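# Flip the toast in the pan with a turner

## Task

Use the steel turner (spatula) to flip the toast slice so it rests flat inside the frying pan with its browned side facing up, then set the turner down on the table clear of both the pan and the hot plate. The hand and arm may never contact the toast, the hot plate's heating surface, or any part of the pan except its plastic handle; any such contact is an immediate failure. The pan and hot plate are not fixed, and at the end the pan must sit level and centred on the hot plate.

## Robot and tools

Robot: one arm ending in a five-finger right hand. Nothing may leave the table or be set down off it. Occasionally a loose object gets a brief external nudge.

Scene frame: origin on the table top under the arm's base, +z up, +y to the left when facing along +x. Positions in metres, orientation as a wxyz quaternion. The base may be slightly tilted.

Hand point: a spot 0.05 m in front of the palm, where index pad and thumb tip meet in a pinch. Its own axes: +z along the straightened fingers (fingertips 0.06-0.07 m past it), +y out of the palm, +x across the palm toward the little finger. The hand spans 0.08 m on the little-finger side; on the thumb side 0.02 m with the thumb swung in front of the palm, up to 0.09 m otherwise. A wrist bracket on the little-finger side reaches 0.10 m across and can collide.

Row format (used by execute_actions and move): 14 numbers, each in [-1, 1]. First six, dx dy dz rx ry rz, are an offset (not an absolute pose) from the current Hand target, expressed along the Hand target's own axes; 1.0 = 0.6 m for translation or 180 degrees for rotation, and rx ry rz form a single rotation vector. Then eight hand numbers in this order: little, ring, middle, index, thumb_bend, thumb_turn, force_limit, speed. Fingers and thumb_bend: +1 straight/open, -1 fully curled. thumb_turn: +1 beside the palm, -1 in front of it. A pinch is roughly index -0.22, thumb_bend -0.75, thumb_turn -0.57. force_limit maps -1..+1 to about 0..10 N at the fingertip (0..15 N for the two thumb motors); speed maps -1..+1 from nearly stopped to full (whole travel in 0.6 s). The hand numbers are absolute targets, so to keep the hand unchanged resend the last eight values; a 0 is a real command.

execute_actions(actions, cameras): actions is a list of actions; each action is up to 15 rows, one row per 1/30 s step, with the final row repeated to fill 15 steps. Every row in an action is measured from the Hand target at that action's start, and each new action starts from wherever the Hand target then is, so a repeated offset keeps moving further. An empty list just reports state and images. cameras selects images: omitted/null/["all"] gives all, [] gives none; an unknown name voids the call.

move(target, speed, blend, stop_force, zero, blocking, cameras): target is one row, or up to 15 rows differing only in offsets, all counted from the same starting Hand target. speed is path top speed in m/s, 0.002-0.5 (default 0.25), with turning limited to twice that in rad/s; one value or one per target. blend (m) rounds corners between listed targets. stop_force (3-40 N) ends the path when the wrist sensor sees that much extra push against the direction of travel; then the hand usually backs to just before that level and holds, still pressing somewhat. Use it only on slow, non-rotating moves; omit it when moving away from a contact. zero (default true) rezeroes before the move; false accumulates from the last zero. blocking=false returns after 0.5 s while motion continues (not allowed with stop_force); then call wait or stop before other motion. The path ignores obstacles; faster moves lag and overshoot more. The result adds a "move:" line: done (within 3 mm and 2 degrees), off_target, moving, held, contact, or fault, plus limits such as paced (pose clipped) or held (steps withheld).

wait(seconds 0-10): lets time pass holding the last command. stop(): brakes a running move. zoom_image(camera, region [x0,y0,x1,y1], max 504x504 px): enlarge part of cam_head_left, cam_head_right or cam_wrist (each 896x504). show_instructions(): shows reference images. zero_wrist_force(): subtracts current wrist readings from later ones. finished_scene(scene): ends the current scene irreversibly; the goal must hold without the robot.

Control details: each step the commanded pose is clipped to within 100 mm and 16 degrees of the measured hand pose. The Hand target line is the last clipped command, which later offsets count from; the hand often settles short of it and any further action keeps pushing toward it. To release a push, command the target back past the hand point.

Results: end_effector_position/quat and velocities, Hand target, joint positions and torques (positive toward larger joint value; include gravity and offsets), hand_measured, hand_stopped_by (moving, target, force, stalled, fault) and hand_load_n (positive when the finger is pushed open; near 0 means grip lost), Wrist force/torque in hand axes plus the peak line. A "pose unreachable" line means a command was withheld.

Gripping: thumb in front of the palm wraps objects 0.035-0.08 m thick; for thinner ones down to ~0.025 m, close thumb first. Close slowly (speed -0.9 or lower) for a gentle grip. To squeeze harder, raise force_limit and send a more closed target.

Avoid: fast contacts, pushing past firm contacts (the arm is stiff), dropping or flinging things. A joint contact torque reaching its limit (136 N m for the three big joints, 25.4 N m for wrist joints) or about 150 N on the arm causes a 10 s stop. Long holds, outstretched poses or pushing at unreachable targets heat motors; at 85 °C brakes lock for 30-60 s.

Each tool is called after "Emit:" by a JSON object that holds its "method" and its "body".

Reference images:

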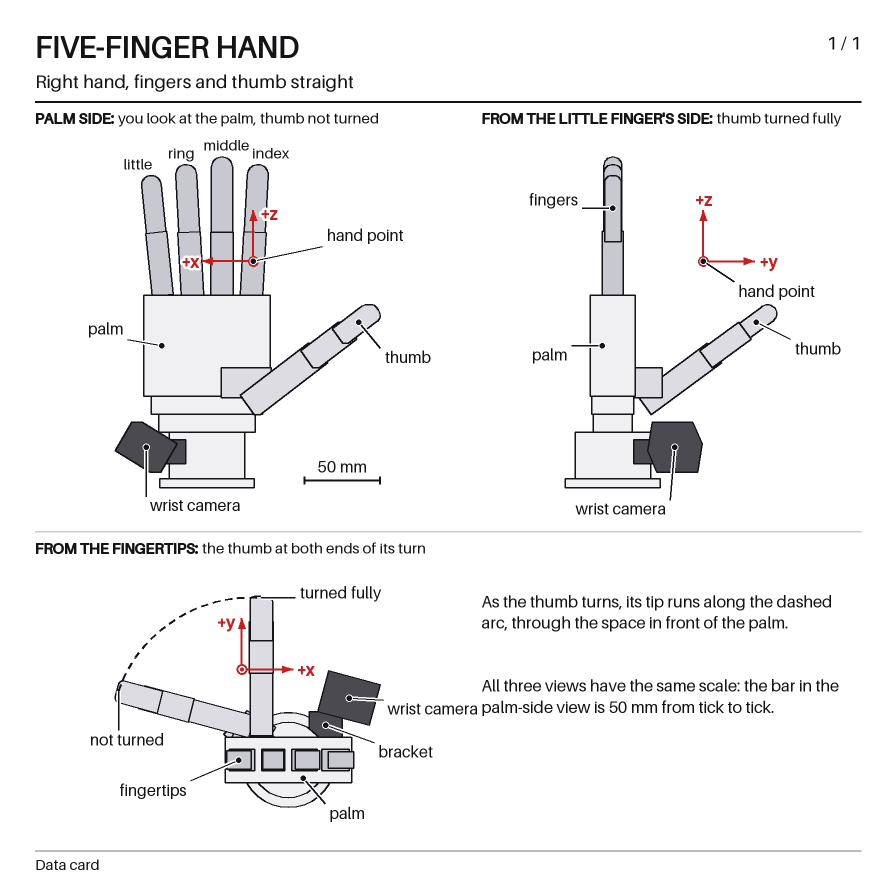

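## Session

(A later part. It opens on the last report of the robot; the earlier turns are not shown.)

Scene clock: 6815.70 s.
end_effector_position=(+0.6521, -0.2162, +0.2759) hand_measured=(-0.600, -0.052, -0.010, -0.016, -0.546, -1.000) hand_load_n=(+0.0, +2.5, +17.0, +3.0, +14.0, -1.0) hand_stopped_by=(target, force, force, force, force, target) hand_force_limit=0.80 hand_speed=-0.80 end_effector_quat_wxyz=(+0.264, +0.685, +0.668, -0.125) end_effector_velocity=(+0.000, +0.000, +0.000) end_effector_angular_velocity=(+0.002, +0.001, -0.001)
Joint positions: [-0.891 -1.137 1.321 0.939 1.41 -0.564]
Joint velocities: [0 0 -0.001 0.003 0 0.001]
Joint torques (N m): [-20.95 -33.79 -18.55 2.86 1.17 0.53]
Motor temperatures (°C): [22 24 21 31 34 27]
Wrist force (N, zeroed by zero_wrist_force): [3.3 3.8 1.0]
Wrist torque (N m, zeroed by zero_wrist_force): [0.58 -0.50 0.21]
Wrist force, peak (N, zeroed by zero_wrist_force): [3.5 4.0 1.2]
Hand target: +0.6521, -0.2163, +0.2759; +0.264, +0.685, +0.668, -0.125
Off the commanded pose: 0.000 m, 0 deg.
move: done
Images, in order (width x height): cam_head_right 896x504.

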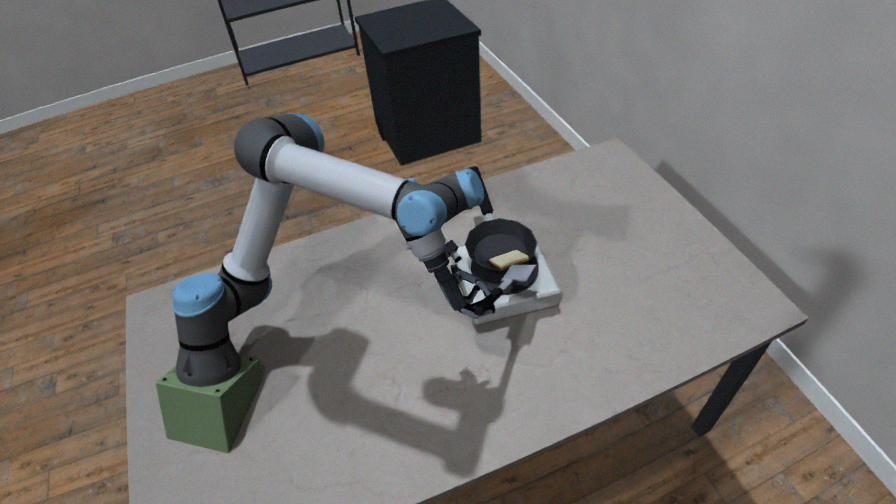

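Emit:
{"method": "move", "body": {"target": [-0.0141,-0.0004,0.0088,0,0,0,-0.6,-0.6,-0.6,-0.6,-1,-1,0.8,-0.8], "speed": 0.01, "cameras": []}}

Emit:
{"method": "move", "body": {"target": [0.0131,-0.0048,0.0207,0,0,0,-0.6,-0.6,-0.6,-0.6,-1,-1,0.8,-0.8], "speed": 0.003, "stop_force": 3, "cameras": ["cam_head_right"]}}

Emit:
{"method": "zoom_image", "body": {"camera": "cam_head_right", "region": [475, 235, 535, 275]}}

Scene clock: 6825.07 s.
end_effector_position=(+0.6522, -0.2263, +0.2759) hand_measured=(-0.600, -0.052, -0.010, -0.016, -0.546, -1.000) hand_load_n=(+0.0, +2.5, +17.0, +3.0, +14.0, -1.0) hand_stopped_by=(target, force, force, force, force, target) hand_force_limit=0.80 hand_speed=-0.80 end_effector_quat_wxyz=(+0.264, +0.685, +0.668, -0.125) end_effector_velocity=(+0.000, +0.000, +0.000) end_effector_angular_velocity=(+0.001, +0.000, -0.001)
Joint positions: [-0.904 -1.123 1.311 0.936 1.404 -0.576]
Joint velocities: [0 0 0 0 0 0.002]
Joint torques (N m): [-16.7 -31.43 -18.83 -0.86 -0.22 -0.89]
Motor temperatures (°C): [22 24 21 31 34 27]
Wrist force (N, zeroed by zero_wrist_force): [3.3 4.0 1.2]
Wrist torque (N m, zeroed by zero_wrist_force): [0.61 -0.52 0.22]
Wrist force, peak (N, zeroed by zero_wrist_force): [3.6 4.0 1.1]
Hand target: +0.6522, -0.2262, +0.2759; +0.264, +0.685, +0.668, -0.125
Off the commanded pose: 0.000 m, 0 deg.
move: done
No camera images: "cameras" was empty.

Scene clock: 6830.63 s.
end_effector_position=(+0.6522, -0.2262, +0.2609) hand_measured=(-0.600, -0.052, -0.010, -0.016, -0.546, -1.000) hand_load_n=(+0.0, +2.5, +17.0, +3.0, +14.0, -1.0) hand_stopped_by=(target, force, force, force, force, target) hand_force_limit=0.80 hand_speed=-0.80 end_effector_quat_wxyz=(+0.264, +0.685, +0.668, -0.125) end_effector_velocity=(+0.000, +0.000, +0.000) end_effector_angular_velocity=(+0.000, -0.001, +0.000)
Joint positions: [-0.889 -1.115 1.333 0.904 1.411 -0.563]
Joint velocities: [0 0 -0.001 0 -0.001 0]
Joint torques (N m): [-17.47 -24.95 -18.36 1.5 1.62 1.34]
Motor temperatures (°C): [22 24 21 31 34 27]
Wrist force (N, zeroed by zero_wrist_force): [3.5 4.0 1.3]
Wrist torque (N m, zeroed by zero_wrist_force): [0.58 -0.53 0.24]
Wrist force, peak (N, zeroed by zero_wrist_force): [3.6 4.2 1.1]
Hand target: +0.6522, -0.2262, +0.2609; +0.264, +0.685, +0.668, -0.125
Off the commanded pose: 0.000 m, 0 deg.
move: done
Images, in order (width x height): cam_head_right 896x504.

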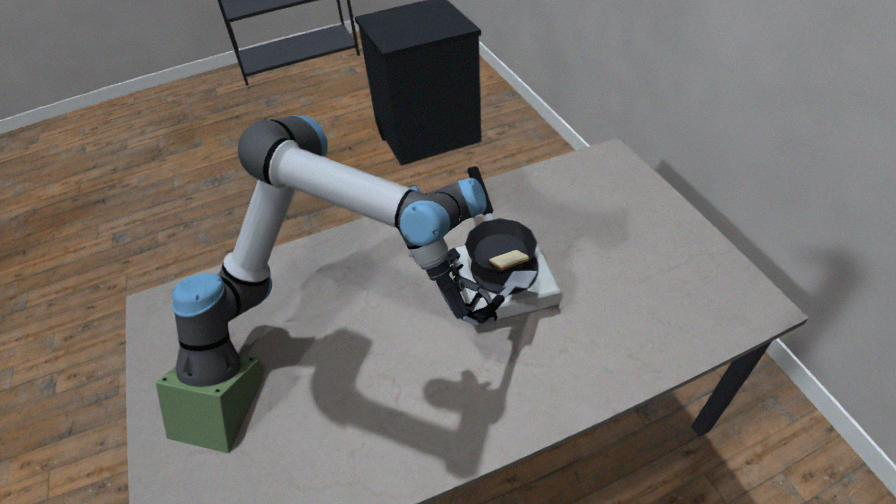

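Scaled by 8.400.

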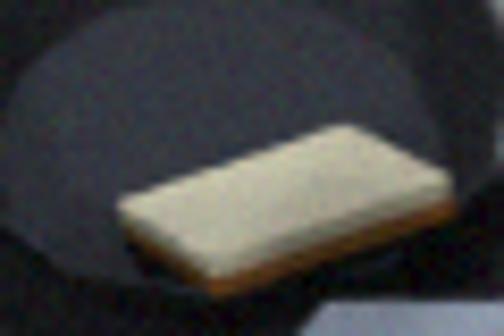

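Emit:
{"method": "move", "body": {"target": [[-0.0131,0.0048,-0.0207,0,0,0,-0.6,-0.6,-0.6,-0.6,-1,-1,0.8,-0.8],[-0.0068,0.005,-0.0246,0,0,0,-0.6,-0.6,-0.6,-0.6,-1,-1,0.8,-0.8]], "speed": 0.01, "cameras": []}}

Emit:
{"method": "move", "body": {"target": [0.0131,-0.0048,0.0207,0,0,0,-0.6,-0.6,-0.6,-0.6,-1,-1,0.8,-0.8], "speed": 0.003, "stop_force": 3, "cameras": ["cam_head_right"]}}

Emit:
{"method": "zoom_image", "body": {"camera": "cam_head_right", "region": [475, 235, 535, 275]}}

Scene clock: 6848.17 s.
end_effector_position=(+0.6522, -0.2217, +0.2759) hand_measured=(-0.600, -0.052, -0.010, -0.016, -0.546, -1.000) hand_load_n=(+0.0, +2.5, +17.5, +3.0, +14.0, -1.0) hand_stopped_by=(target, force, force, force, force, target) hand_force_limit=0.80 hand_speed=-0.80 end_effector_quat_wxyz=(+0.264, +0.685, +0.668, -0.125) end_effector_velocity=(+0.000, -0.001, +0.000) end_effector_angular_velocity=(+0.000, -0.001, -0.001)
Joint positions: [-0.898 -1.13 1.316 0.937 1.407 -0.571]
Joint velocities: [0 0.001 -0.001 -0.001 0.001 0.002]
Joint torques (N m): [-21.11 -33.78 -16.52 2.95 1.63 1.33]
Motor temperatures (°C): [22 24 21 31 34 27]
Wrist force (N, zeroed by zero_wrist_force): [3.3 3.8 1.0]
Wrist torque (N m, zeroed by zero_wrist_force): [0.59 -0.50 0.21]
Wrist force, peak (N, zeroed by zero_wrist_force): [3.6 4.3 1.1]
Hand target: +0.6522, -0.2218, +0.2759; +0.264, +0.685, +0.668, -0.125
Off the commanded pose: 0.000 m, 0 deg.
move: done
No camera images: "cameras" was empty.

Scene clock: 6853.73 s.
end_effector_position=(+0.6522, -0.2218, +0.2609) hand_measured=(-0.600, -0.052, -0.010, -0.016, -0.546, -1.000) hand_load_n=(+0.0, +2.5, +17.0, +3.0, +14.0, -1.0) hand_stopped_by=(target, force, force, force, force, target) hand_force_limit=0.80 hand_speed=-0.80 end_effector_quat_wxyz=(+0.264, +0.685, +0.668, -0.125) end_effector_velocity=(+0.000, -0.001, +0.000) end_effector_angular_velocity=(+0.000, +0.000, -0.001)
Joint positions: [-0.883 -1.121 1.337 0.905 1.413 -0.558]
Joint velocities: [0 0 0.001 -0.001 0 0]
Joint torques (N m): [-16.75 -24.86 -18.85 1.52 1.71 1.3]
Motor temperatures (°C): [22 24 21 31 34 27]
Wrist force (N, zeroed by zero_wrist_force): [3.6 3.8 1.0]
Wrist torque (N m, zeroed by zero_wrist_force): [0.59 -0.55 0.23]
Wrist force, peak (N, zeroed by zero_wrist_force): [3.6 4.1 1.2]
Hand target: +0.6522, -0.2218, +0.2609; +0.264, +0.685, +0.668, -0.125
Off the commanded pose: 0.000 m, 0 deg.
move: done
Images, in order (width x height): cam_head_right 896x504.

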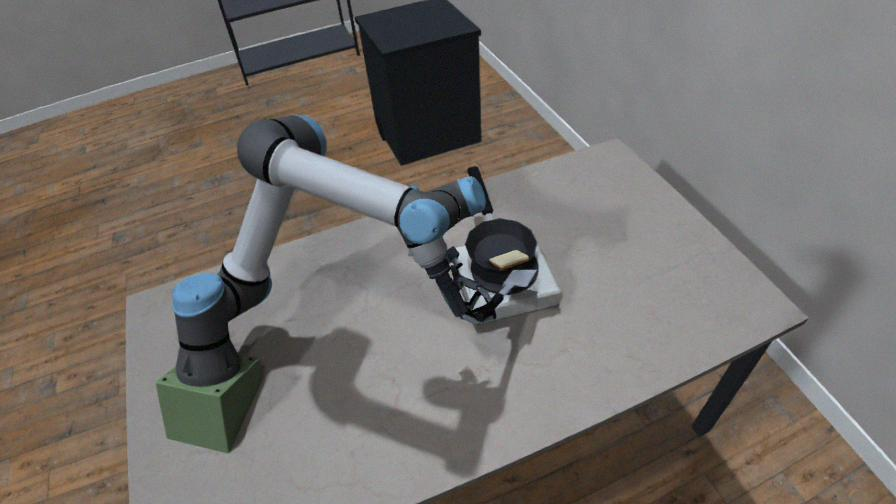

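Scaled by 8.400.

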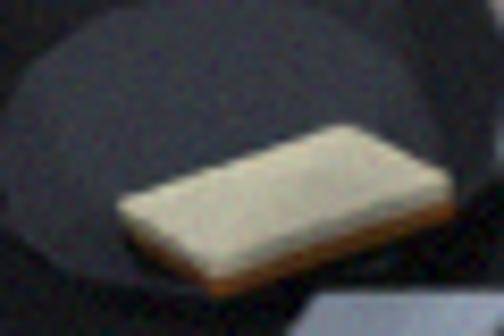

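Emit:
{"method": "move", "body": {"target": [0.0169,0.0005,-0.0106,0,0,0,-0.6,-0.6,-0.6,-0.6,-1,-1,0.8,-0.8], "speed": 0.003, "stop_force": 3, "cameras": ["cam_head_right"]}}

Emit:
{"method": "zoom_image", "body": {"camera": "cam_head_right", "region": [475, 235, 535, 275]}}

Scene clock: 6860.83 s.
end_effector_position=(+0.6521, -0.2098, +0.2609) hand_measured=(-0.600, -0.052, -0.010, -0.016, -0.546, -1.000) hand_load_n=(+0.0, +3.5, +19.5, +0.5, +17.0, -3.0) hand_stopped_by=(target, force, force, force, force, target) hand_force_limit=0.80 hand_speed=-0.80 end_effector_quat_wxyz=(+0.264, +0.685, +0.668, -0.125) end_effector_velocity=(-0.001, +0.000, -0.001) end_effector_angular_velocity=(+0.001, +0.002, +0.000)
Joint positions: [-0.867 -1.138 1.348 0.908 1.42 -0.543]
Joint velocities: [0 0 0.002 0 0 -0.001]
Joint torques (N m): [-18.38 -37.14 -15.97 2.86 1.17 0.83]
Motor temperatures (°C): [22 24 21 31 34 27]
Wrist force (N, zeroed by zero_wrist_force): [3.2 3.6 1.6]
Wrist torque (N m, zeroed by zero_wrist_force): [0.67 -0.66 0.23]
Wrist force, peak (N, zeroed by zero_wrist_force): [3.6 4.2 1.0]
Hand target: +0.6521, -0.2098, +0.2609; +0.264, +0.685, +0.668, -0.125
Off the commanded pose: 0.000 m, 0 deg.
move: done
Images, in order (width x height): cam_head_right 896x504.

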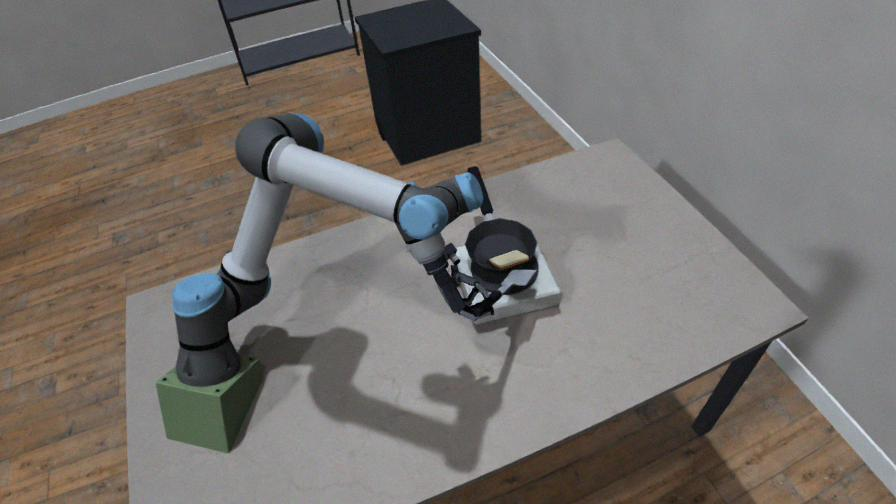

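Scaled by 8.400.

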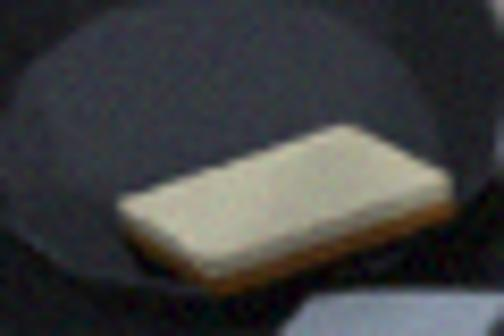

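Emit:
{"method": "move", "body": {"target": [[-0.0212,-0.0006,0.0132,0,0,0,-0.6,-0.6,-0.6,-0.6,-1,-1,0.8,-0.8],[-0.0343,0.0042,-0.0075,0,0,0,-0.6,-0.6,-0.6,-0.6,-1,-1,0.8,-0.8],[-0.0237,0.0045,-0.0141,0,0,0,-0.6,-0.6,-0.6,-0.6,-1,-1,0.8,-0.8]], "speed": 0.01, "cameras": []}}

Emit:
{"method": "move", "body": {"target": [0.0131,-0.0048,0.0207,0,0,0,-0.6,-0.6,-0.6,-0.6,-1,-1,0.8,-0.8], "speed": 0.003, "stop_force": 3, "cameras": ["cam_head_right"]}}

Emit:
{"method": "zoom_image", "body": {"camera": "cam_head_right", "region": [475, 235, 535, 275]}}

Scene clock: 6871.80 s.
end_effector_position=(+0.6521, -0.2172, +0.2759) hand_measured=(-0.600, -0.052, -0.010, -0.016, -0.546, -1.000) hand_load_n=(+0.0, +2.0, +17.5, +3.0, +14.0, -1.5) hand_stopped_by=(target, force, force, force, force, target) hand_force_limit=0.80 hand_speed=-0.80 end_effector_quat_wxyz=(+0.264, +0.685, +0.668, -0.125) end_effector_velocity=(+0.000, +0.000, +0.000) end_effector_angular_velocity=(+0.001, +0.000, +0.000)
Joint positions: [-0.892 -1.136 1.32 0.938 1.409 -0.565]
Joint velocities: [0 0.001 -0.001 0.001 0 0]
Joint torques (N m): [-22.11 -33.38 -17.51 3.16 1.61 1.34]
Motor temperatures (°C): [22 24 21 31 34 27]
Wrist force (N, zeroed by zero_wrist_force): [3.3 3.8 1.0]
Wrist torque (N m, zeroed by zero_wrist_force): [0.59 -0.51 0.21]
Wrist force, peak (N, zeroed by zero_wrist_force): [3.6 4.1 1.2]
Hand target: +0.6521, -0.2173, +0.2759; +0.264, +0.685, +0.668, -0.125
Off the commanded pose: 0.000 m, 0 deg.
move: done
No camera images: "cameras" was empty.

Scene clock: 6877.37 s.
end_effector_position=(+0.6522, -0.2173, +0.2609) hand_measured=(-0.600, -0.052, -0.010, -0.016, -0.546, -1.000) hand_load_n=(+0.0, +1.0, +16.5, +4.5, +12.0, +0.5) hand_stopped_by=(target, force, force, force, force, target) hand_force_limit=0.80 hand_speed=-0.80 end_effector_quat_wxyz=(+0.264, +0.685, +0.668, -0.125) end_effector_velocity=(+0.001, +0.001, +0.000) end_effector_angular_velocity=(+0.000, +0.000, +0.002)
Joint positions: [-0.877 -1.127 1.341 0.906 1.416 -0.552]
Joint velocities: [0.001 0 -0.001 0.001 -0.001 -0.001]
Joint torques (N m): [-17.47 -23.97 -18.41 1.56 1.77 1.13]
Motor temperatures (°C): [22 24 21 31 34 27]
Wrist force (N, zeroed by zero_wrist_force): [3.1 4.1 0.6]
Wrist torque (N m, zeroed by zero_wrist_force): [0.56 -0.40 0.26]
Wrist force, peak (N, zeroed by zero_wrist_force): [3.4 4.3 1.0]
Hand target: +0.6522, -0.2173, +0.2609; +0.264, +0.685, +0.668, -0.125
Off the commanded pose: 0.000 m, 0 deg.
move: done
Images, in order (width x height): cam_head_right 896x504.

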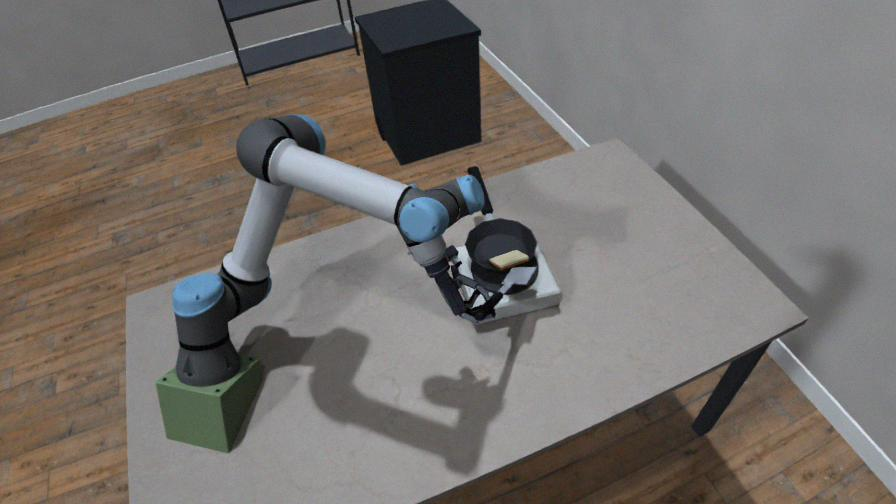

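Scaled by 8.400.

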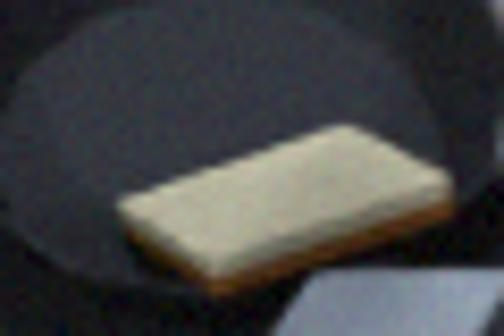

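Emit:
{"method": "move", "body": {"target": [0.0141,0.0004,-0.0088,0,0,0,-0.6,-0.6,-0.6,-0.6,-1,-1,0.8,-0.8], "speed": 0.004, "stop_force": 3, "cameras": ["cam_head_right"]}}

Emit:
{"method": "zoom_image", "body": {"camera": "cam_head_right", "region": [475, 235, 535, 275]}}

Scene clock: 6884.50 s.
end_effector_position=(+0.6521, -0.2073, +0.2609) hand_measured=(-0.600, -0.052, -0.010, -0.016, -0.546, -1.000) hand_load_n=(+0.0, +1.5, +17.5, +3.0, +14.0, -1.0) hand_stopped_by=(target, force, force, force, force, target) hand_force_limit=0.80 hand_speed=-0.80 end_effector_quat_wxyz=(+0.264, +0.685, +0.668, -0.125) end_effector_velocity=(+0.000, +0.000, +0.000) end_effector_angular_velocity=(+0.000, +0.000, +0.000)
Joint positions: [-0.864 -1.141 1.35 0.909 1.422 -0.54]
Joint velocities: [0 0 0 0 0 0]
Joint torques (N m): [-21.74 -34.61 -17.55 2.73 1.17 0.25]
Motor temperatures (°C): [22 24 21 31 34 27]
Wrist force (N, zeroed by zero_wrist_force): [3.4 4.1 1.2]
Wrist torque (N m, zeroed by zero_wrist_force): [0.62 -0.50 0.23]
Wrist force, peak (N, zeroed by zero_wrist_force): [3.4 4.4 0.8]
Hand target: +0.6521, -0.2073, +0.2609; +0.264, +0.685, +0.668, -0.125
Off the commanded pose: 0.000 m, 0 deg.
move: done
Images, in order (width x height): cam_head_right 896x504.

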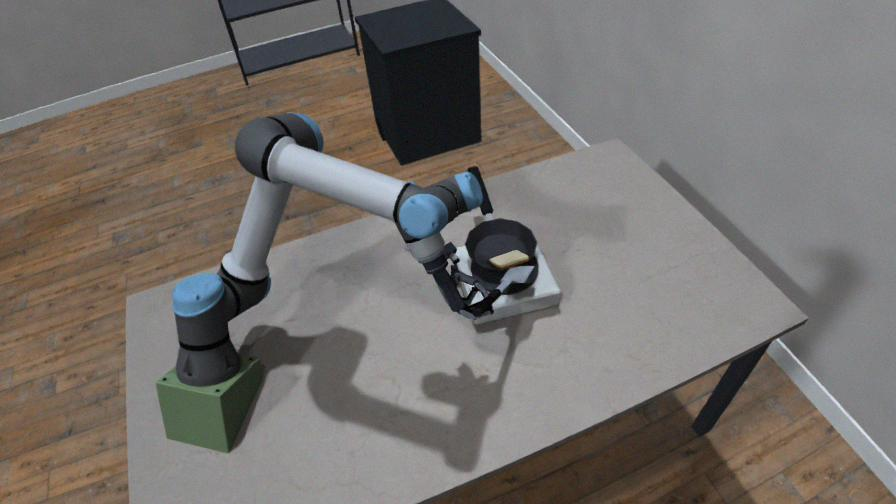

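Scaled by 8.400.

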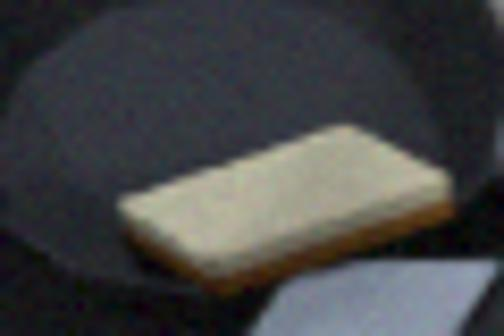

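Emit:
{"method": "move", "body": {"target": [0.007,0.0002,-0.0044,0,0,0,-0.6,-0.6,-0.6,-0.6,-1,-1,0.8,-0.8], "speed": 0.004, "stop_force": 3, "cameras": ["cam_head_right"]}}

Emit:
{"method": "zoom_image", "body": {"camera": "cam_head_right", "region": [475, 235, 535, 275]}}

Scene clock: 6888.90 s.
end_effector_position=(+0.6521, -0.2023, +0.2610) hand_measured=(-0.600, -0.052, -0.010, -0.016, -0.546, -1.000) hand_load_n=(+0.0, +2.0, +17.5, +3.0, +14.5, -1.0) hand_stopped_by=(target, force, force, force, force, target) hand_force_limit=0.80 hand_speed=-0.80 end_effector_quat_wxyz=(+0.264, +0.685, +0.668, -0.125) end_effector_velocity=(+0.000, +0.000, +0.000) end_effector_angular_velocity=(-0.001, +0.000, +0.001)
Joint positions: [-0.857 -1.147 1.355 0.91 1.425 -0.533]
Joint velocities: [-0.001 0 0.001 -0.002 0 -0.002]
Joint torques (N m): [-21.1 -34.56 -17.72 2.84 1.25 0.39]
Motor temperatures (°C): [22 24 21 31 34 27]
Wrist force (N, zeroed by zero_wrist_force): [3.2 4.2 1.2]
Wrist torque (N m, zeroed by zero_wrist_force): [0.64 -0.48 0.22]
Wrist force, peak (N, zeroed by zero_wrist_force): [3.6 4.2 1.0]
Hand target: +0.6521, -0.2024, +0.2610; +0.264, +0.685, +0.668, -0.125
Off the commanded pose: 0.000 m, 0 deg.
move: done
Images, in order (width x height): cam_head_right 896x504.

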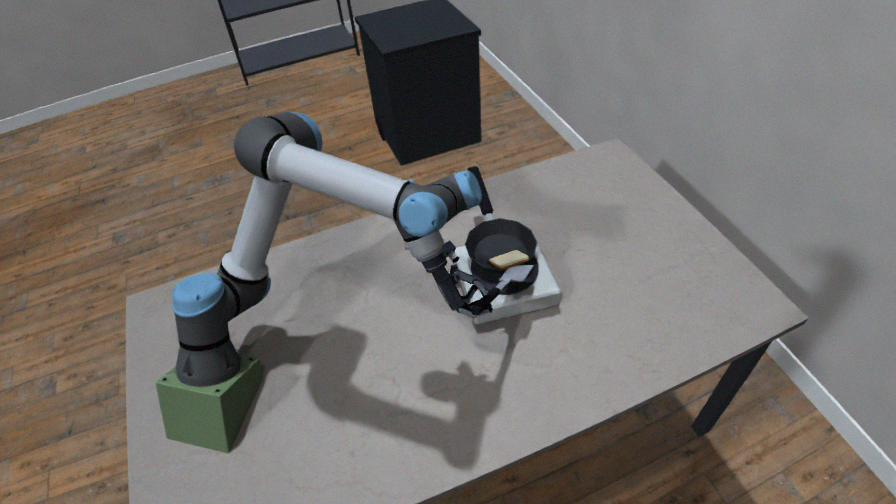

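Scaled by 8.400.

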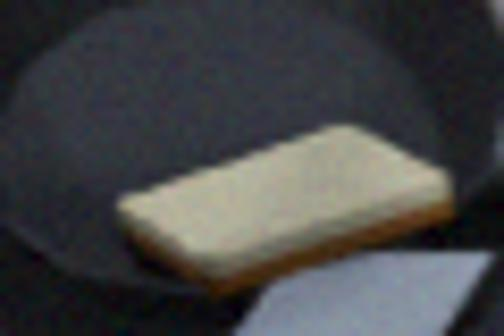

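Emit:
{"method": "move", "body": {"target": [[0.0085,0.0003,-0.0052,0,0,0,-0.6,-0.6,-0.6,-0.6,-1,-1,0.8,-0.8],[0.0059,0.0013,-0.0093,0,0,0,-0.6,-0.6,-0.6,-0.6,-1,-1,0.8,-0.8],[0.005,0.0061,-0.0357,0,0,0,-0.6,-0.6,-0.6,-0.6,-1,-1,0.8,-0.8]], "speed": [0.01,0.01,0.03], "cameras": ["cam_head_right"]}}

Emit:
{"method": "zoom_image", "body": {"camera": "cam_head_right", "region": [475, 235, 535, 275]}}

Scene clock: 6903.70 s.
end_effector_position=(+0.6520, -0.1883, +0.2781) hand_measured=(-0.600, -0.052, -0.010, -0.016, -0.546, -1.000) hand_load_n=(+0.0, +2.5, +18.0, +2.0, +14.5, -1.5) hand_stopped_by=(target, force, force, force, force, target) hand_force_limit=0.80 hand_speed=-0.80 end_effector_quat_wxyz=(+0.264, +0.685, +0.668, -0.125) end_effector_velocity=(+0.000, -0.001, -0.001) end_effector_angular_velocity=(-0.001, -0.001, -0.001)
Joint positions: [-0.854 -1.175 1.341 0.951 1.426 -0.531]
Joint velocities: [0 0.001 0.002 -0.004 0.001 0.001]
Joint torques (N m): [-20.83 -20.48 -11.84 -1.47 -0.56 -1.32]
Motor temperatures (°C): [22 24 21 31 34 27]
Wrist force (N, zeroed by zero_wrist_force): [3.3 4.0 1.0]
Wrist torque (N m, zeroed by zero_wrist_force): [0.61 -0.47 0.24]
Wrist force, peak (N, zeroed by zero_wrist_force): [3.6 4.2 1.3]
Hand target: +0.6520, -0.1884, +0.2779; +0.264, +0.685, +0.668, -0.125
Off the commanded pose: 0.000 m, 0 deg.
move: done
Images, in order (width x height): cam_head_right 896x504.

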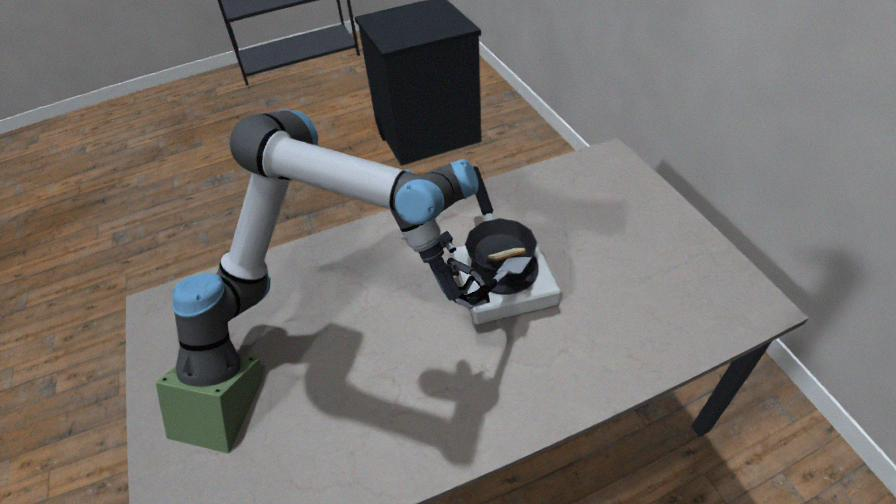

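Scaled by 8.400.

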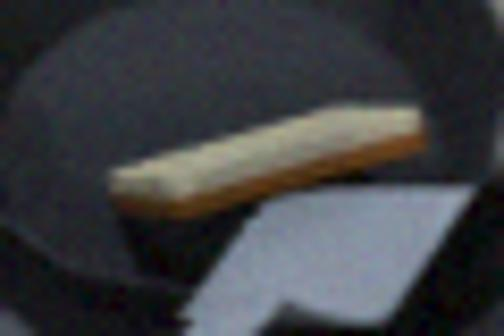

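Emit:
{"method": "move", "body": {"target": [[0.0074,0.0046,-0.0286,0,0,0,-0.6,-0.6,-0.6,-0.6,-1,-1,0.8,-0.8],[0.0231,0.0079,-0.0535,0,0,0,-0.6,-0.6,-0.6,-0.6,-1,-1,0.8,-0.8],[0.044,0.0098,-0.0731,0,0,0,-0.6,-0.6,-0.6,-0.6,-1,-1,0.8,-0.8],[0.0874,0.0135,-0.1133,0,0,0,-0.6,-0.6,-0.6,-0.6,-1,-1,0.8,-0.8]], "speed": [0.06,0.08,0.1,0.1], "blend": 0.005, "cameras": ["cam_head_right"]}}

Emit:
{"method": "zoom_image", "body": {"camera": "cam_head_right", "region": [465, 220, 535, 280]}}

Scene clock: 6908.60 s.
end_effector_position=(+0.6516, -0.1076, +0.3085) hand_measured=(-0.600, -0.052, -0.010, -0.016, -0.546, -1.000) hand_load_n=(+0.0, +2.0, +17.5, +2.5, +14.0, -1.0) hand_stopped_by=(target, force, force, force, force, target) hand_force_limit=0.80 hand_speed=-0.80 end_effector_quat_wxyz=(+0.264, +0.685, +0.668, -0.125) end_effector_velocity=(+0.000, -0.001, -0.001) end_effector_angular_velocity=(+0.002, -0.001, +0.002)
Joint positions: [-0.761 -1.278 1.331 1.054 1.467 -0.447]
Joint velocities: [-0.001 0.001 0.001 -0.002 -0.003 -0.002]
Joint torques (N m): [-21.34 -18.57 -20.8 -1.14 -0.64 -1.97]
Motor temperatures (°C): [22 24 21 31 34 27]
Wrist force (N, zeroed by zero_wrist_force): [3.1 3.8 1.3]
Wrist torque (N m, zeroed by zero_wrist_force): [0.59 -0.46 0.21]
Wrist force, peak (N, zeroed by zero_wrist_force): [4.0 4.2 0.5]
Hand target: +0.6516, -0.1077, +0.3084; +0.264, +0.685, +0.668, -0.125
Off the commanded pose: 0.000 m, 0 deg.
move: done
Images, in order (width x height): cam_head_right 896x504.

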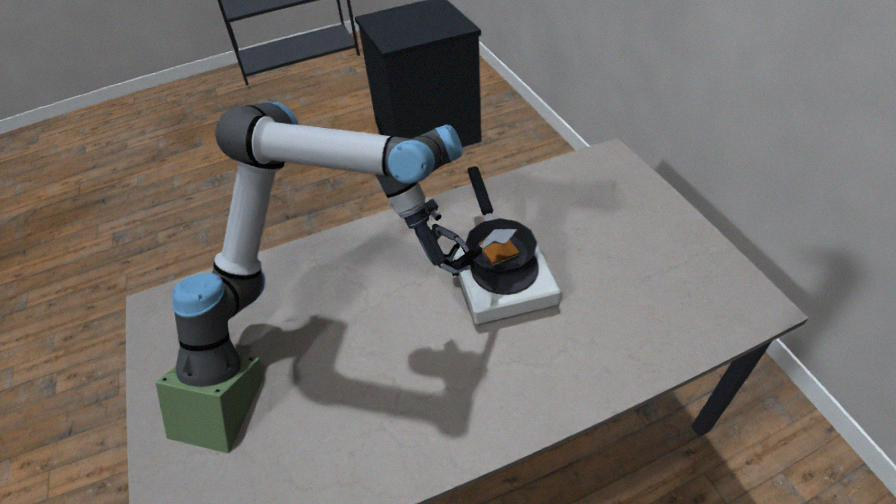

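Scaled by 7.200.

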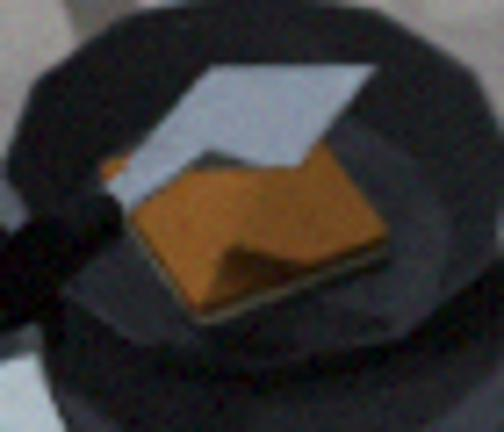

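Emit:
{"method": "move", "body": {"target": [[-0.0435,0.0161,-0.0691,0,0,0,-0.6,-0.6,-0.6,-0.6,-1,-1,0.8,-0.8],[-0.2695,0.009,0.0701,0,0,0,-0.6,-0.6,-0.6,-0.6,-1,-1,0.8,-0.8]], "speed": [0.06,0.12], "cameras": ["cam_head_left","cam_head_right"]}}

Emit:
{"method": "zoom_image", "body": {"camera": "cam_head_right", "region": [455, 210, 567, 330]}}

Emit:
{"method": "zoom_image", "body": {"camera": "cam_head_left", "region": [445, 210, 557, 330]}}

Scene clock: 6914.60 s.
end_effector_position=(+0.6520, -0.2669, +0.3591) hand_measured=(-0.600, -0.052, -0.010, -0.016, -0.546, -1.000) hand_load_n=(+0.0, +2.0, +17.5, +2.5, +14.0, -1.0) hand_stopped_by=(target, force, force, force, force, target) hand_force_limit=0.80 hand_speed=-0.80 end_effector_quat_wxyz=(+0.264, +0.685, +0.668, -0.125) end_effector_velocity=(+0.000, +0.000, +0.001) end_effector_angular_velocity=(-0.001, +0.000, +0.000)
Joint positions: [-1.031 -1.085 1.111 1.121 1.351 -0.694]
Joint velocities: [0 -0.001 -0.001 0.001 0 0]
Joint torques (N m): [-19.57 -38.05 -15.18 3.22 1.95 2.2]
Motor temperatures (°C): [22 24 21 31 34 27]
Wrist force (N, zeroed by zero_wrist_force): [3.2 3.5 1.3]
Wrist torque (N m, zeroed by zero_wrist_force): [0.57 -0.48 0.17]
Wrist force, peak (N, zeroed by zero_wrist_force): [3.7 4.3 1.1]
Hand target: +0.6520, -0.2669, +0.3592; +0.264, +0.685, +0.668, -0.125
Off the commanded pose: 0.000 m, 0 deg.
move: done
Images, in order (width x height): cam_head_left 896x504, cam_head_right 896x504.

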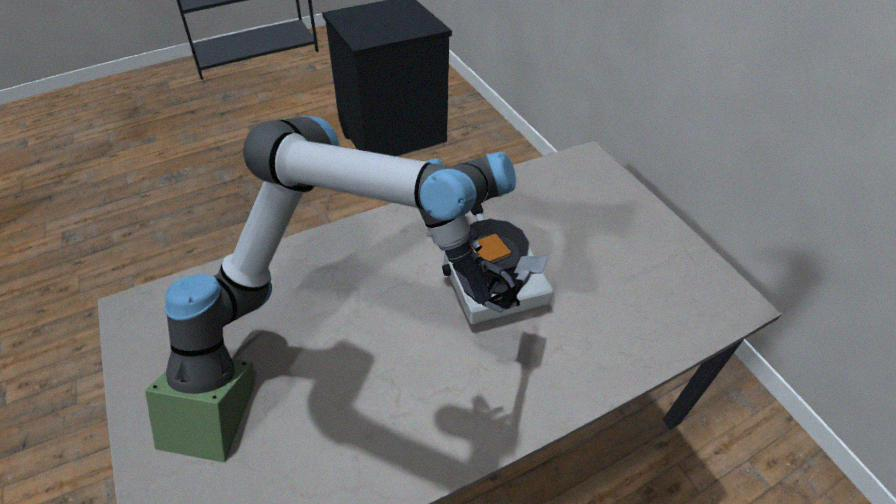

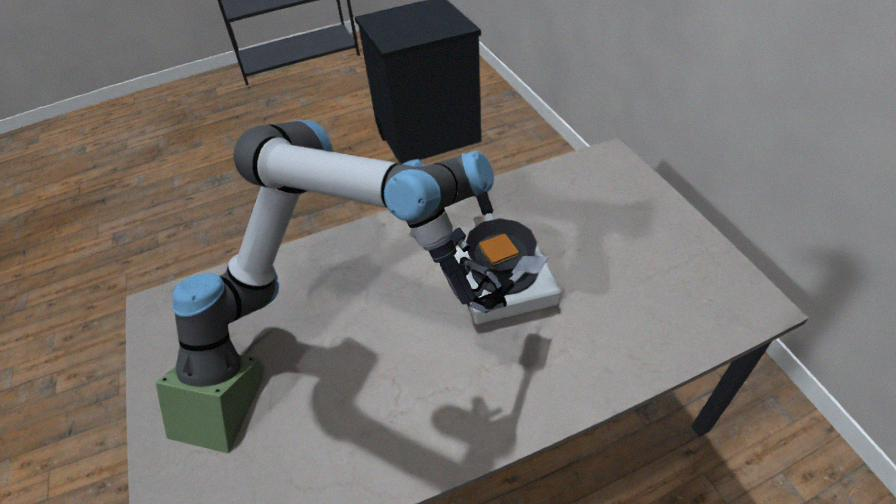

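Scaled by 4.200.

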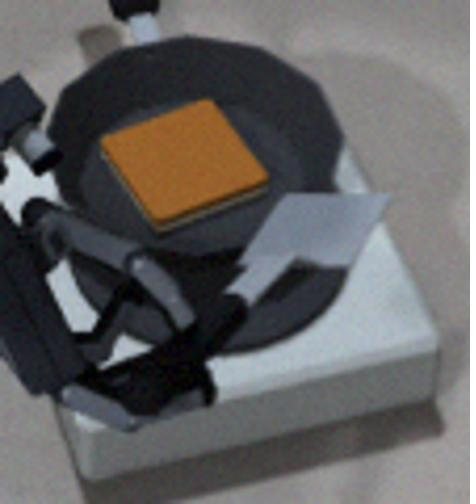

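Scaled by 4.200.

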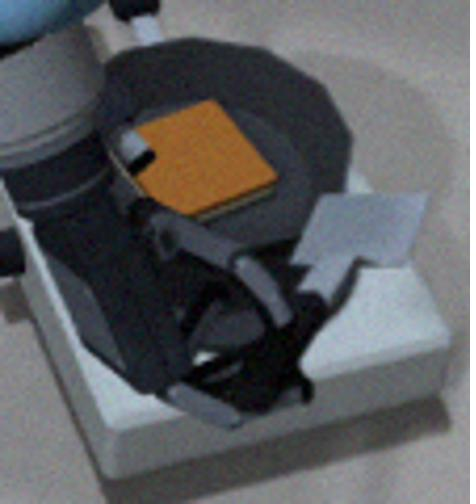

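Emit:
{"method": "move", "body": {"target": [0.0035,0.1455,0.0745,0.0178,0.047,-0.1693,-0.6,-0.6,-0.6,-0.6,-1,-1,0.8,-0.8], "speed": 0.12, "cameras": []}}

Emit:
{"method": "move", "body": {"target": [0.0304,0.0813,-0.1567,0.0923,-0.1364,-0.0252,-0.6,-0.6,-0.6,-0.6,-1,-1,0.8,-0.8], "speed": 0.12, "cameras": []}}

Scene clock: 6929.20 s.
end_effector_position=(+0.7456, -0.2859, +0.3379) hand_measured=(-0.600, -0.052, -0.010, -0.016, -0.546, -1.000) hand_load_n=(+0.0, +2.0, +17.5, +2.5, +14.0, -1.0) hand_stopped_by=(target, force, force, force, force, target) hand_force_limit=0.80 hand_speed=-0.80 end_effector_quat_wxyz=(+0.153, +0.500, +0.838, -0.158) end_effector_velocity=(+0.000, -0.001, -0.001) end_effector_angular_velocity=(-0.001, +0.001, +0.001)
Joint positions: [-0.991 -0.552 0.175 1.67 1.326 -1.224]
Joint velocities: [0 -0.001 0.005 -0.004 0.001 -0.001]
Joint torques (N m): [-21.96 -60.64 -9.17 -0.5 0.98 0.97]
Motor temperatures (°C): [22 24 21 31 34 27]
Wrist force (N, zeroed by zero_wrist_force): [2.8 4.8 1.4]
Wrist torque (N m, zeroed by zero_wrist_force): [0.61 -0.40 0.26]
Wrist force, peak (N, zeroed by zero_wrist_force): [3.3 5.1 1.6]
Hand target: +0.7457, -0.2859, +0.3380; +0.154, +0.500, +0.838, -0.158
Off the commanded pose: 0.000 m, 0 deg.
move: done
No camera images: "cameras" was empty.

Scene clock: 6931.80 s.
end_effector_position=(+0.7712, -0.2102, +0.4101) hand_measured=(-0.600, -0.052, -0.010, -0.016, -0.546, -1.000) hand_load_n=(+0.0, +0.5, +16.5, +4.0, +12.0, +0.0) hand_stopped_by=(target, force, force, force, force, target) hand_force_limit=0.80 hand_speed=-0.80 end_effector_quat_wxyz=(+0.248, +0.438, +0.774, -0.384) end_effector_velocity=(+0.000, +0.000, -0.001) end_effector_angular_velocity=(+0.000, +0.003, +0.001)
Joint positions: [-0.766 -0.743 0.265 1.499 1.859 -1.097]
Joint velocities: [0 0.001 0 0 0 -0.003]
Joint torques (N m): [-25.8 -34.67 -9.17 3.4 2.5 -1.9]
Motor temperatures (°C): [22 24 21 31 34 27]
Wrist force (N, zeroed by zero_wrist_force): [4.0 6.1 -0.1]
Wrist torque (N m, zeroed by zero_wrist_force): [0.72 -0.37 0.38]
Wrist force, peak (N, zeroed by zero_wrist_force): [4.2 6.0 -0.1]
Hand target: +0.7712, -0.2103, +0.4100; +0.248, +0.438, +0.774, -0.384
Off the commanded pose: 0.000 m, 0 deg.
move: done
No camera images: "cameras" was empty.

Emit:
{"method": "move", "body": {"target": [[-0.0211,-0.0957,-0.2349,0.0086,-0.068,0.0836,-0.6,-0.6,-0.6,-0.6,-1,-1,0.8,-0.8],[0.2339,0.0003,-0.4614,0.0171,-0.1359,0.1671,-0.6,-0.6,-0.6,-0.6,-1,-1,0.8,-0.8]], "speed": 0.14, "blend": 0.03, "cameras": []}}

Emit:
{"method": "move", "body": {"target": [0.0965,0.0141,-0.1413,0,0,0,-0.6,-0.6,-0.6,-0.6,-1,-1,0.8,-0.8], "speed": 0.08, "cameras": ["cam_head_left","cam_head_right"]}}

Emit:
{"method": "zoom_image", "body": {"camera": "cam_head_right", "region": [445, 150, 585, 330]}}

Scene clock: 6939.43 s.
end_effector_position=(+0.6894, +0.0827, +0.4698) hand_measured=(-0.600, -0.052, -0.010, -0.016, -0.546, -1.000) hand_load_n=(+0.0, +1.0, +15.0, +5.5, +11.0, +0.5) hand_stopped_by=(target, force, force, force, force, target) hand_force_limit=0.80 hand_speed=-0.80 end_effector_quat_wxyz=(+0.483, +0.539, +0.555, -0.411) end_effector_velocity=(+0.000, +0.000, +0.000) end_effector_angular_velocity=(-0.001, -0.004, -0.001)
Joint positions: [-0.178 -1.134 0.833 1.478 2.531 -0.041]
Joint velocities: [0.001 -0.001 0.001 0 0.001 0.005]
Joint torques (N m): [-3.81 -57.35 -12.36 1.61 3.99 2.44]
Motor temperatures (°C): [22 24 21 31 34 27]
Wrist force (N, zeroed by zero_wrist_force): [5.4 3.7 -0.9]
Wrist torque (N m, zeroed by zero_wrist_force): [0.57 -0.36 0.23]
Wrist force, peak (N, zeroed by zero_wrist_force): [4.5 6.2 0.1]
Hand target: +0.6894, +0.0828, +0.4699; +0.483, +0.539, +0.555, -0.411
Off the commanded pose: 0.000 m, 0 deg.
move: done
No camera images: "cameras" was empty.

Scene clock: 6939.93 s.
end_effector_position=(+0.6897, +0.0921, +0.4661) hand_measured=(-0.600, -0.052, -0.010, -0.016, -0.546, -1.000) hand_load_n=(+0.0, +2.0, +15.0, +5.0, +12.5, +0.5) hand_stopped_by=(target, force, force, force, force, target) hand_force_limit=0.80 hand_speed=-0.80 end_effector_quat_wxyz=(+0.483, +0.539, +0.555, -0.411) end_effector_velocity=(+0.000, +0.000, +0.000) end_effector_angular_velocity=(+0.001, +0.000, +0.000)
Joint positions: [-0.156 -1.124 0.823 1.505 2.54 -0.007]
Joint velocities: [0 0 0 0 -0.001 0]
Joint torques (N m): [-18.34 -53.99 -10.86 -0.65 0.93 -1.86]
Motor temperatures (°C): [22 24 21 31 34 27]
Wrist force (N, zeroed by zero_wrist_force): [5.3 3.7 -0.6]
Wrist torque (N m, zeroed by zero_wrist_force): [0.57 -0.39 0.22]
Wrist force, peak (N, zeroed by zero_wrist_force): [7.2 4.1 -3.3]
Hand target: +0.6896, +0.0921, +0.4662; +0.483, +0.539, +0.555, -0.411
Off the commanded pose: 0.093 m, 0 deg.
move: held (a check stopped the path); limits=held
pose unreachable: on one or more control steps of this call, first in action 0 (counted from 0), an arm could not follow its commanded pose, so it was not sent that pose on those steps. It may still have moved: this result reports where it is.
cause: moving toward the commanded pose would bring two parts of the arm too close to each other (joints 4 (wrist 1) to 6 (wrist 3) lie between them).
Images, in order (width x height): cam_head_left 896x504, cam_head_right 896x504.

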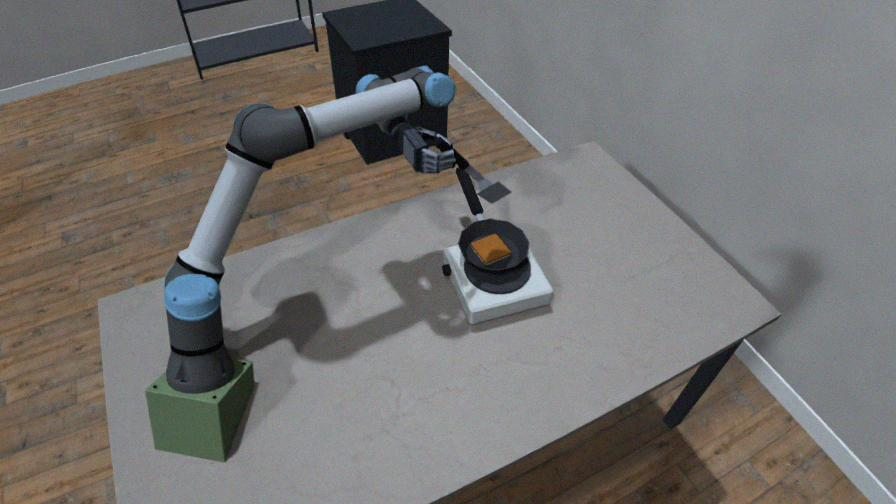

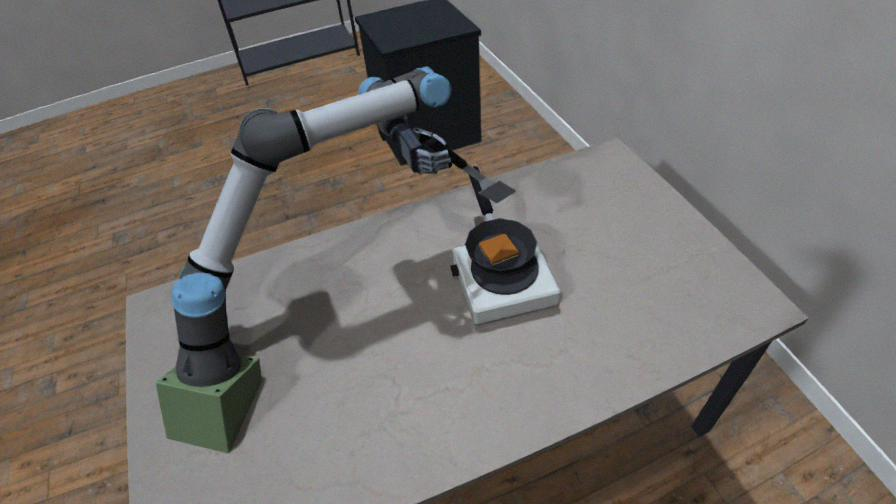

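Scaled by 2.800.

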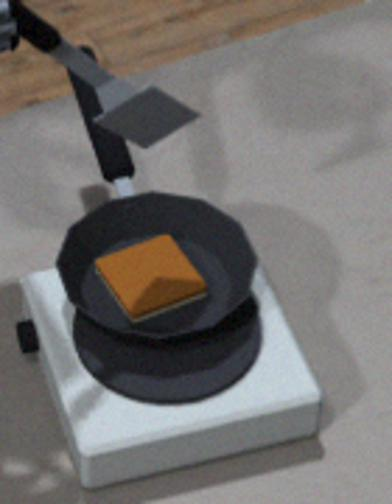

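Emit:
{"method": "move", "body": {"target": [[0.0432,-0.063,0.1602,0,0,0,-0.6,-0.6,-0.6,-0.6,-1,-1,0.8,-0.8],[0.1786,-0.0714,0.1866,0,0,0,-0.6,-0.6,-0.6,-0.6,-1,-1,0.8,-0.8]], "speed": [0.12,0.05], "cameras": ["cam_head_right"]}}

Emit:
{"method": "zoom_image", "body": {"camera": "cam_head_right", "region": [445, 210, 565, 330]}}

Scene clock: 6950.50 s.
end_effector_position=(+0.6629, +0.0008, +0.3363) hand_measured=(-0.600, -0.052, -0.010, -0.016, -0.546, -1.000) hand_load_n=(+0.0, +2.0, +14.5, +5.5, +12.0, +1.0) hand_stopped_by=(target, force, force, force, force, target) hand_force_limit=0.80 hand_speed=-0.80 end_effector_quat_wxyz=(+0.483, +0.539, +0.555, -0.411) end_effector_velocity=(+0.000, +0.000, +0.003) end_effector_angular_velocity=(-0.001, +0.002, +0.000)
Joint positions: [-0.223 -1.157 1.257 1.018 2.513 -0.113]
Joint velocities: [-0.003 -0.004 -0.002 0.003 0 -0.006]
Joint torques (N m): [-20.24 -56.24 -24.66 4.18 1.21 -2.44]
Motor temperatures (°C): [22 24 21 31 34 27]
Wrist force (N, zeroed by zero_wrist_force): [5.0 3.6 -1.1]
Wrist torque (N m, zeroed by zero_wrist_force): [0.52 -0.32 0.18]
Wrist force, peak (N, zeroed by zero_wrist_force): [5.4 4.5 -0.9]
Hand target: +0.6629, +0.0008, +0.3365; +0.483, +0.539, +0.555, -0.411
Off the commanded pose: 0.000 m, 0 deg.
move: done
Images, in order (width x height): cam_head_right 896x504.

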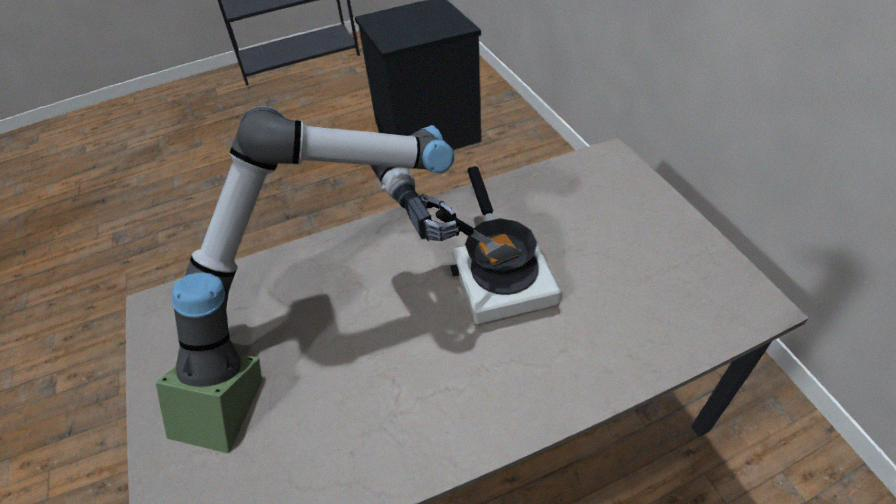

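Scaled by 4.200.

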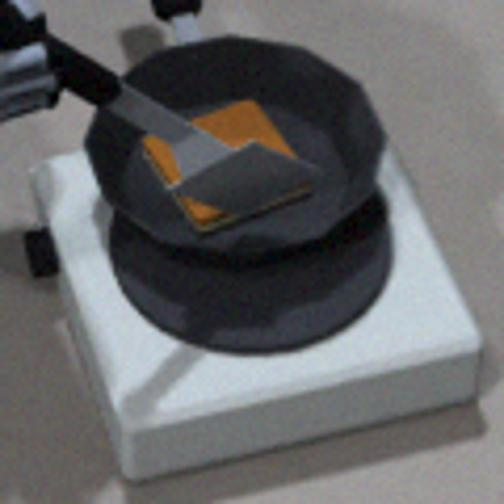

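Emit:
{"method": "zoom_image", "body": {"camera": "cam_head_right", "region": [475, 235, 535, 275]}}

Emit:
{"method": "zoom_image", "body": {"camera": "cam_head_left", "region": [465, 235, 525, 275]}}

Scaled by 8.400.

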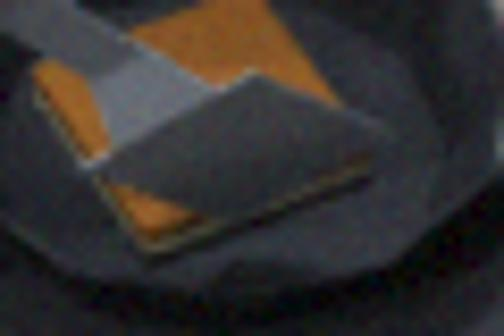

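This scene's latest camera images include none from cam_head_left. They are from: cam_head_right. cam_head_left's image comes with the result of a call that names it in "cameras".


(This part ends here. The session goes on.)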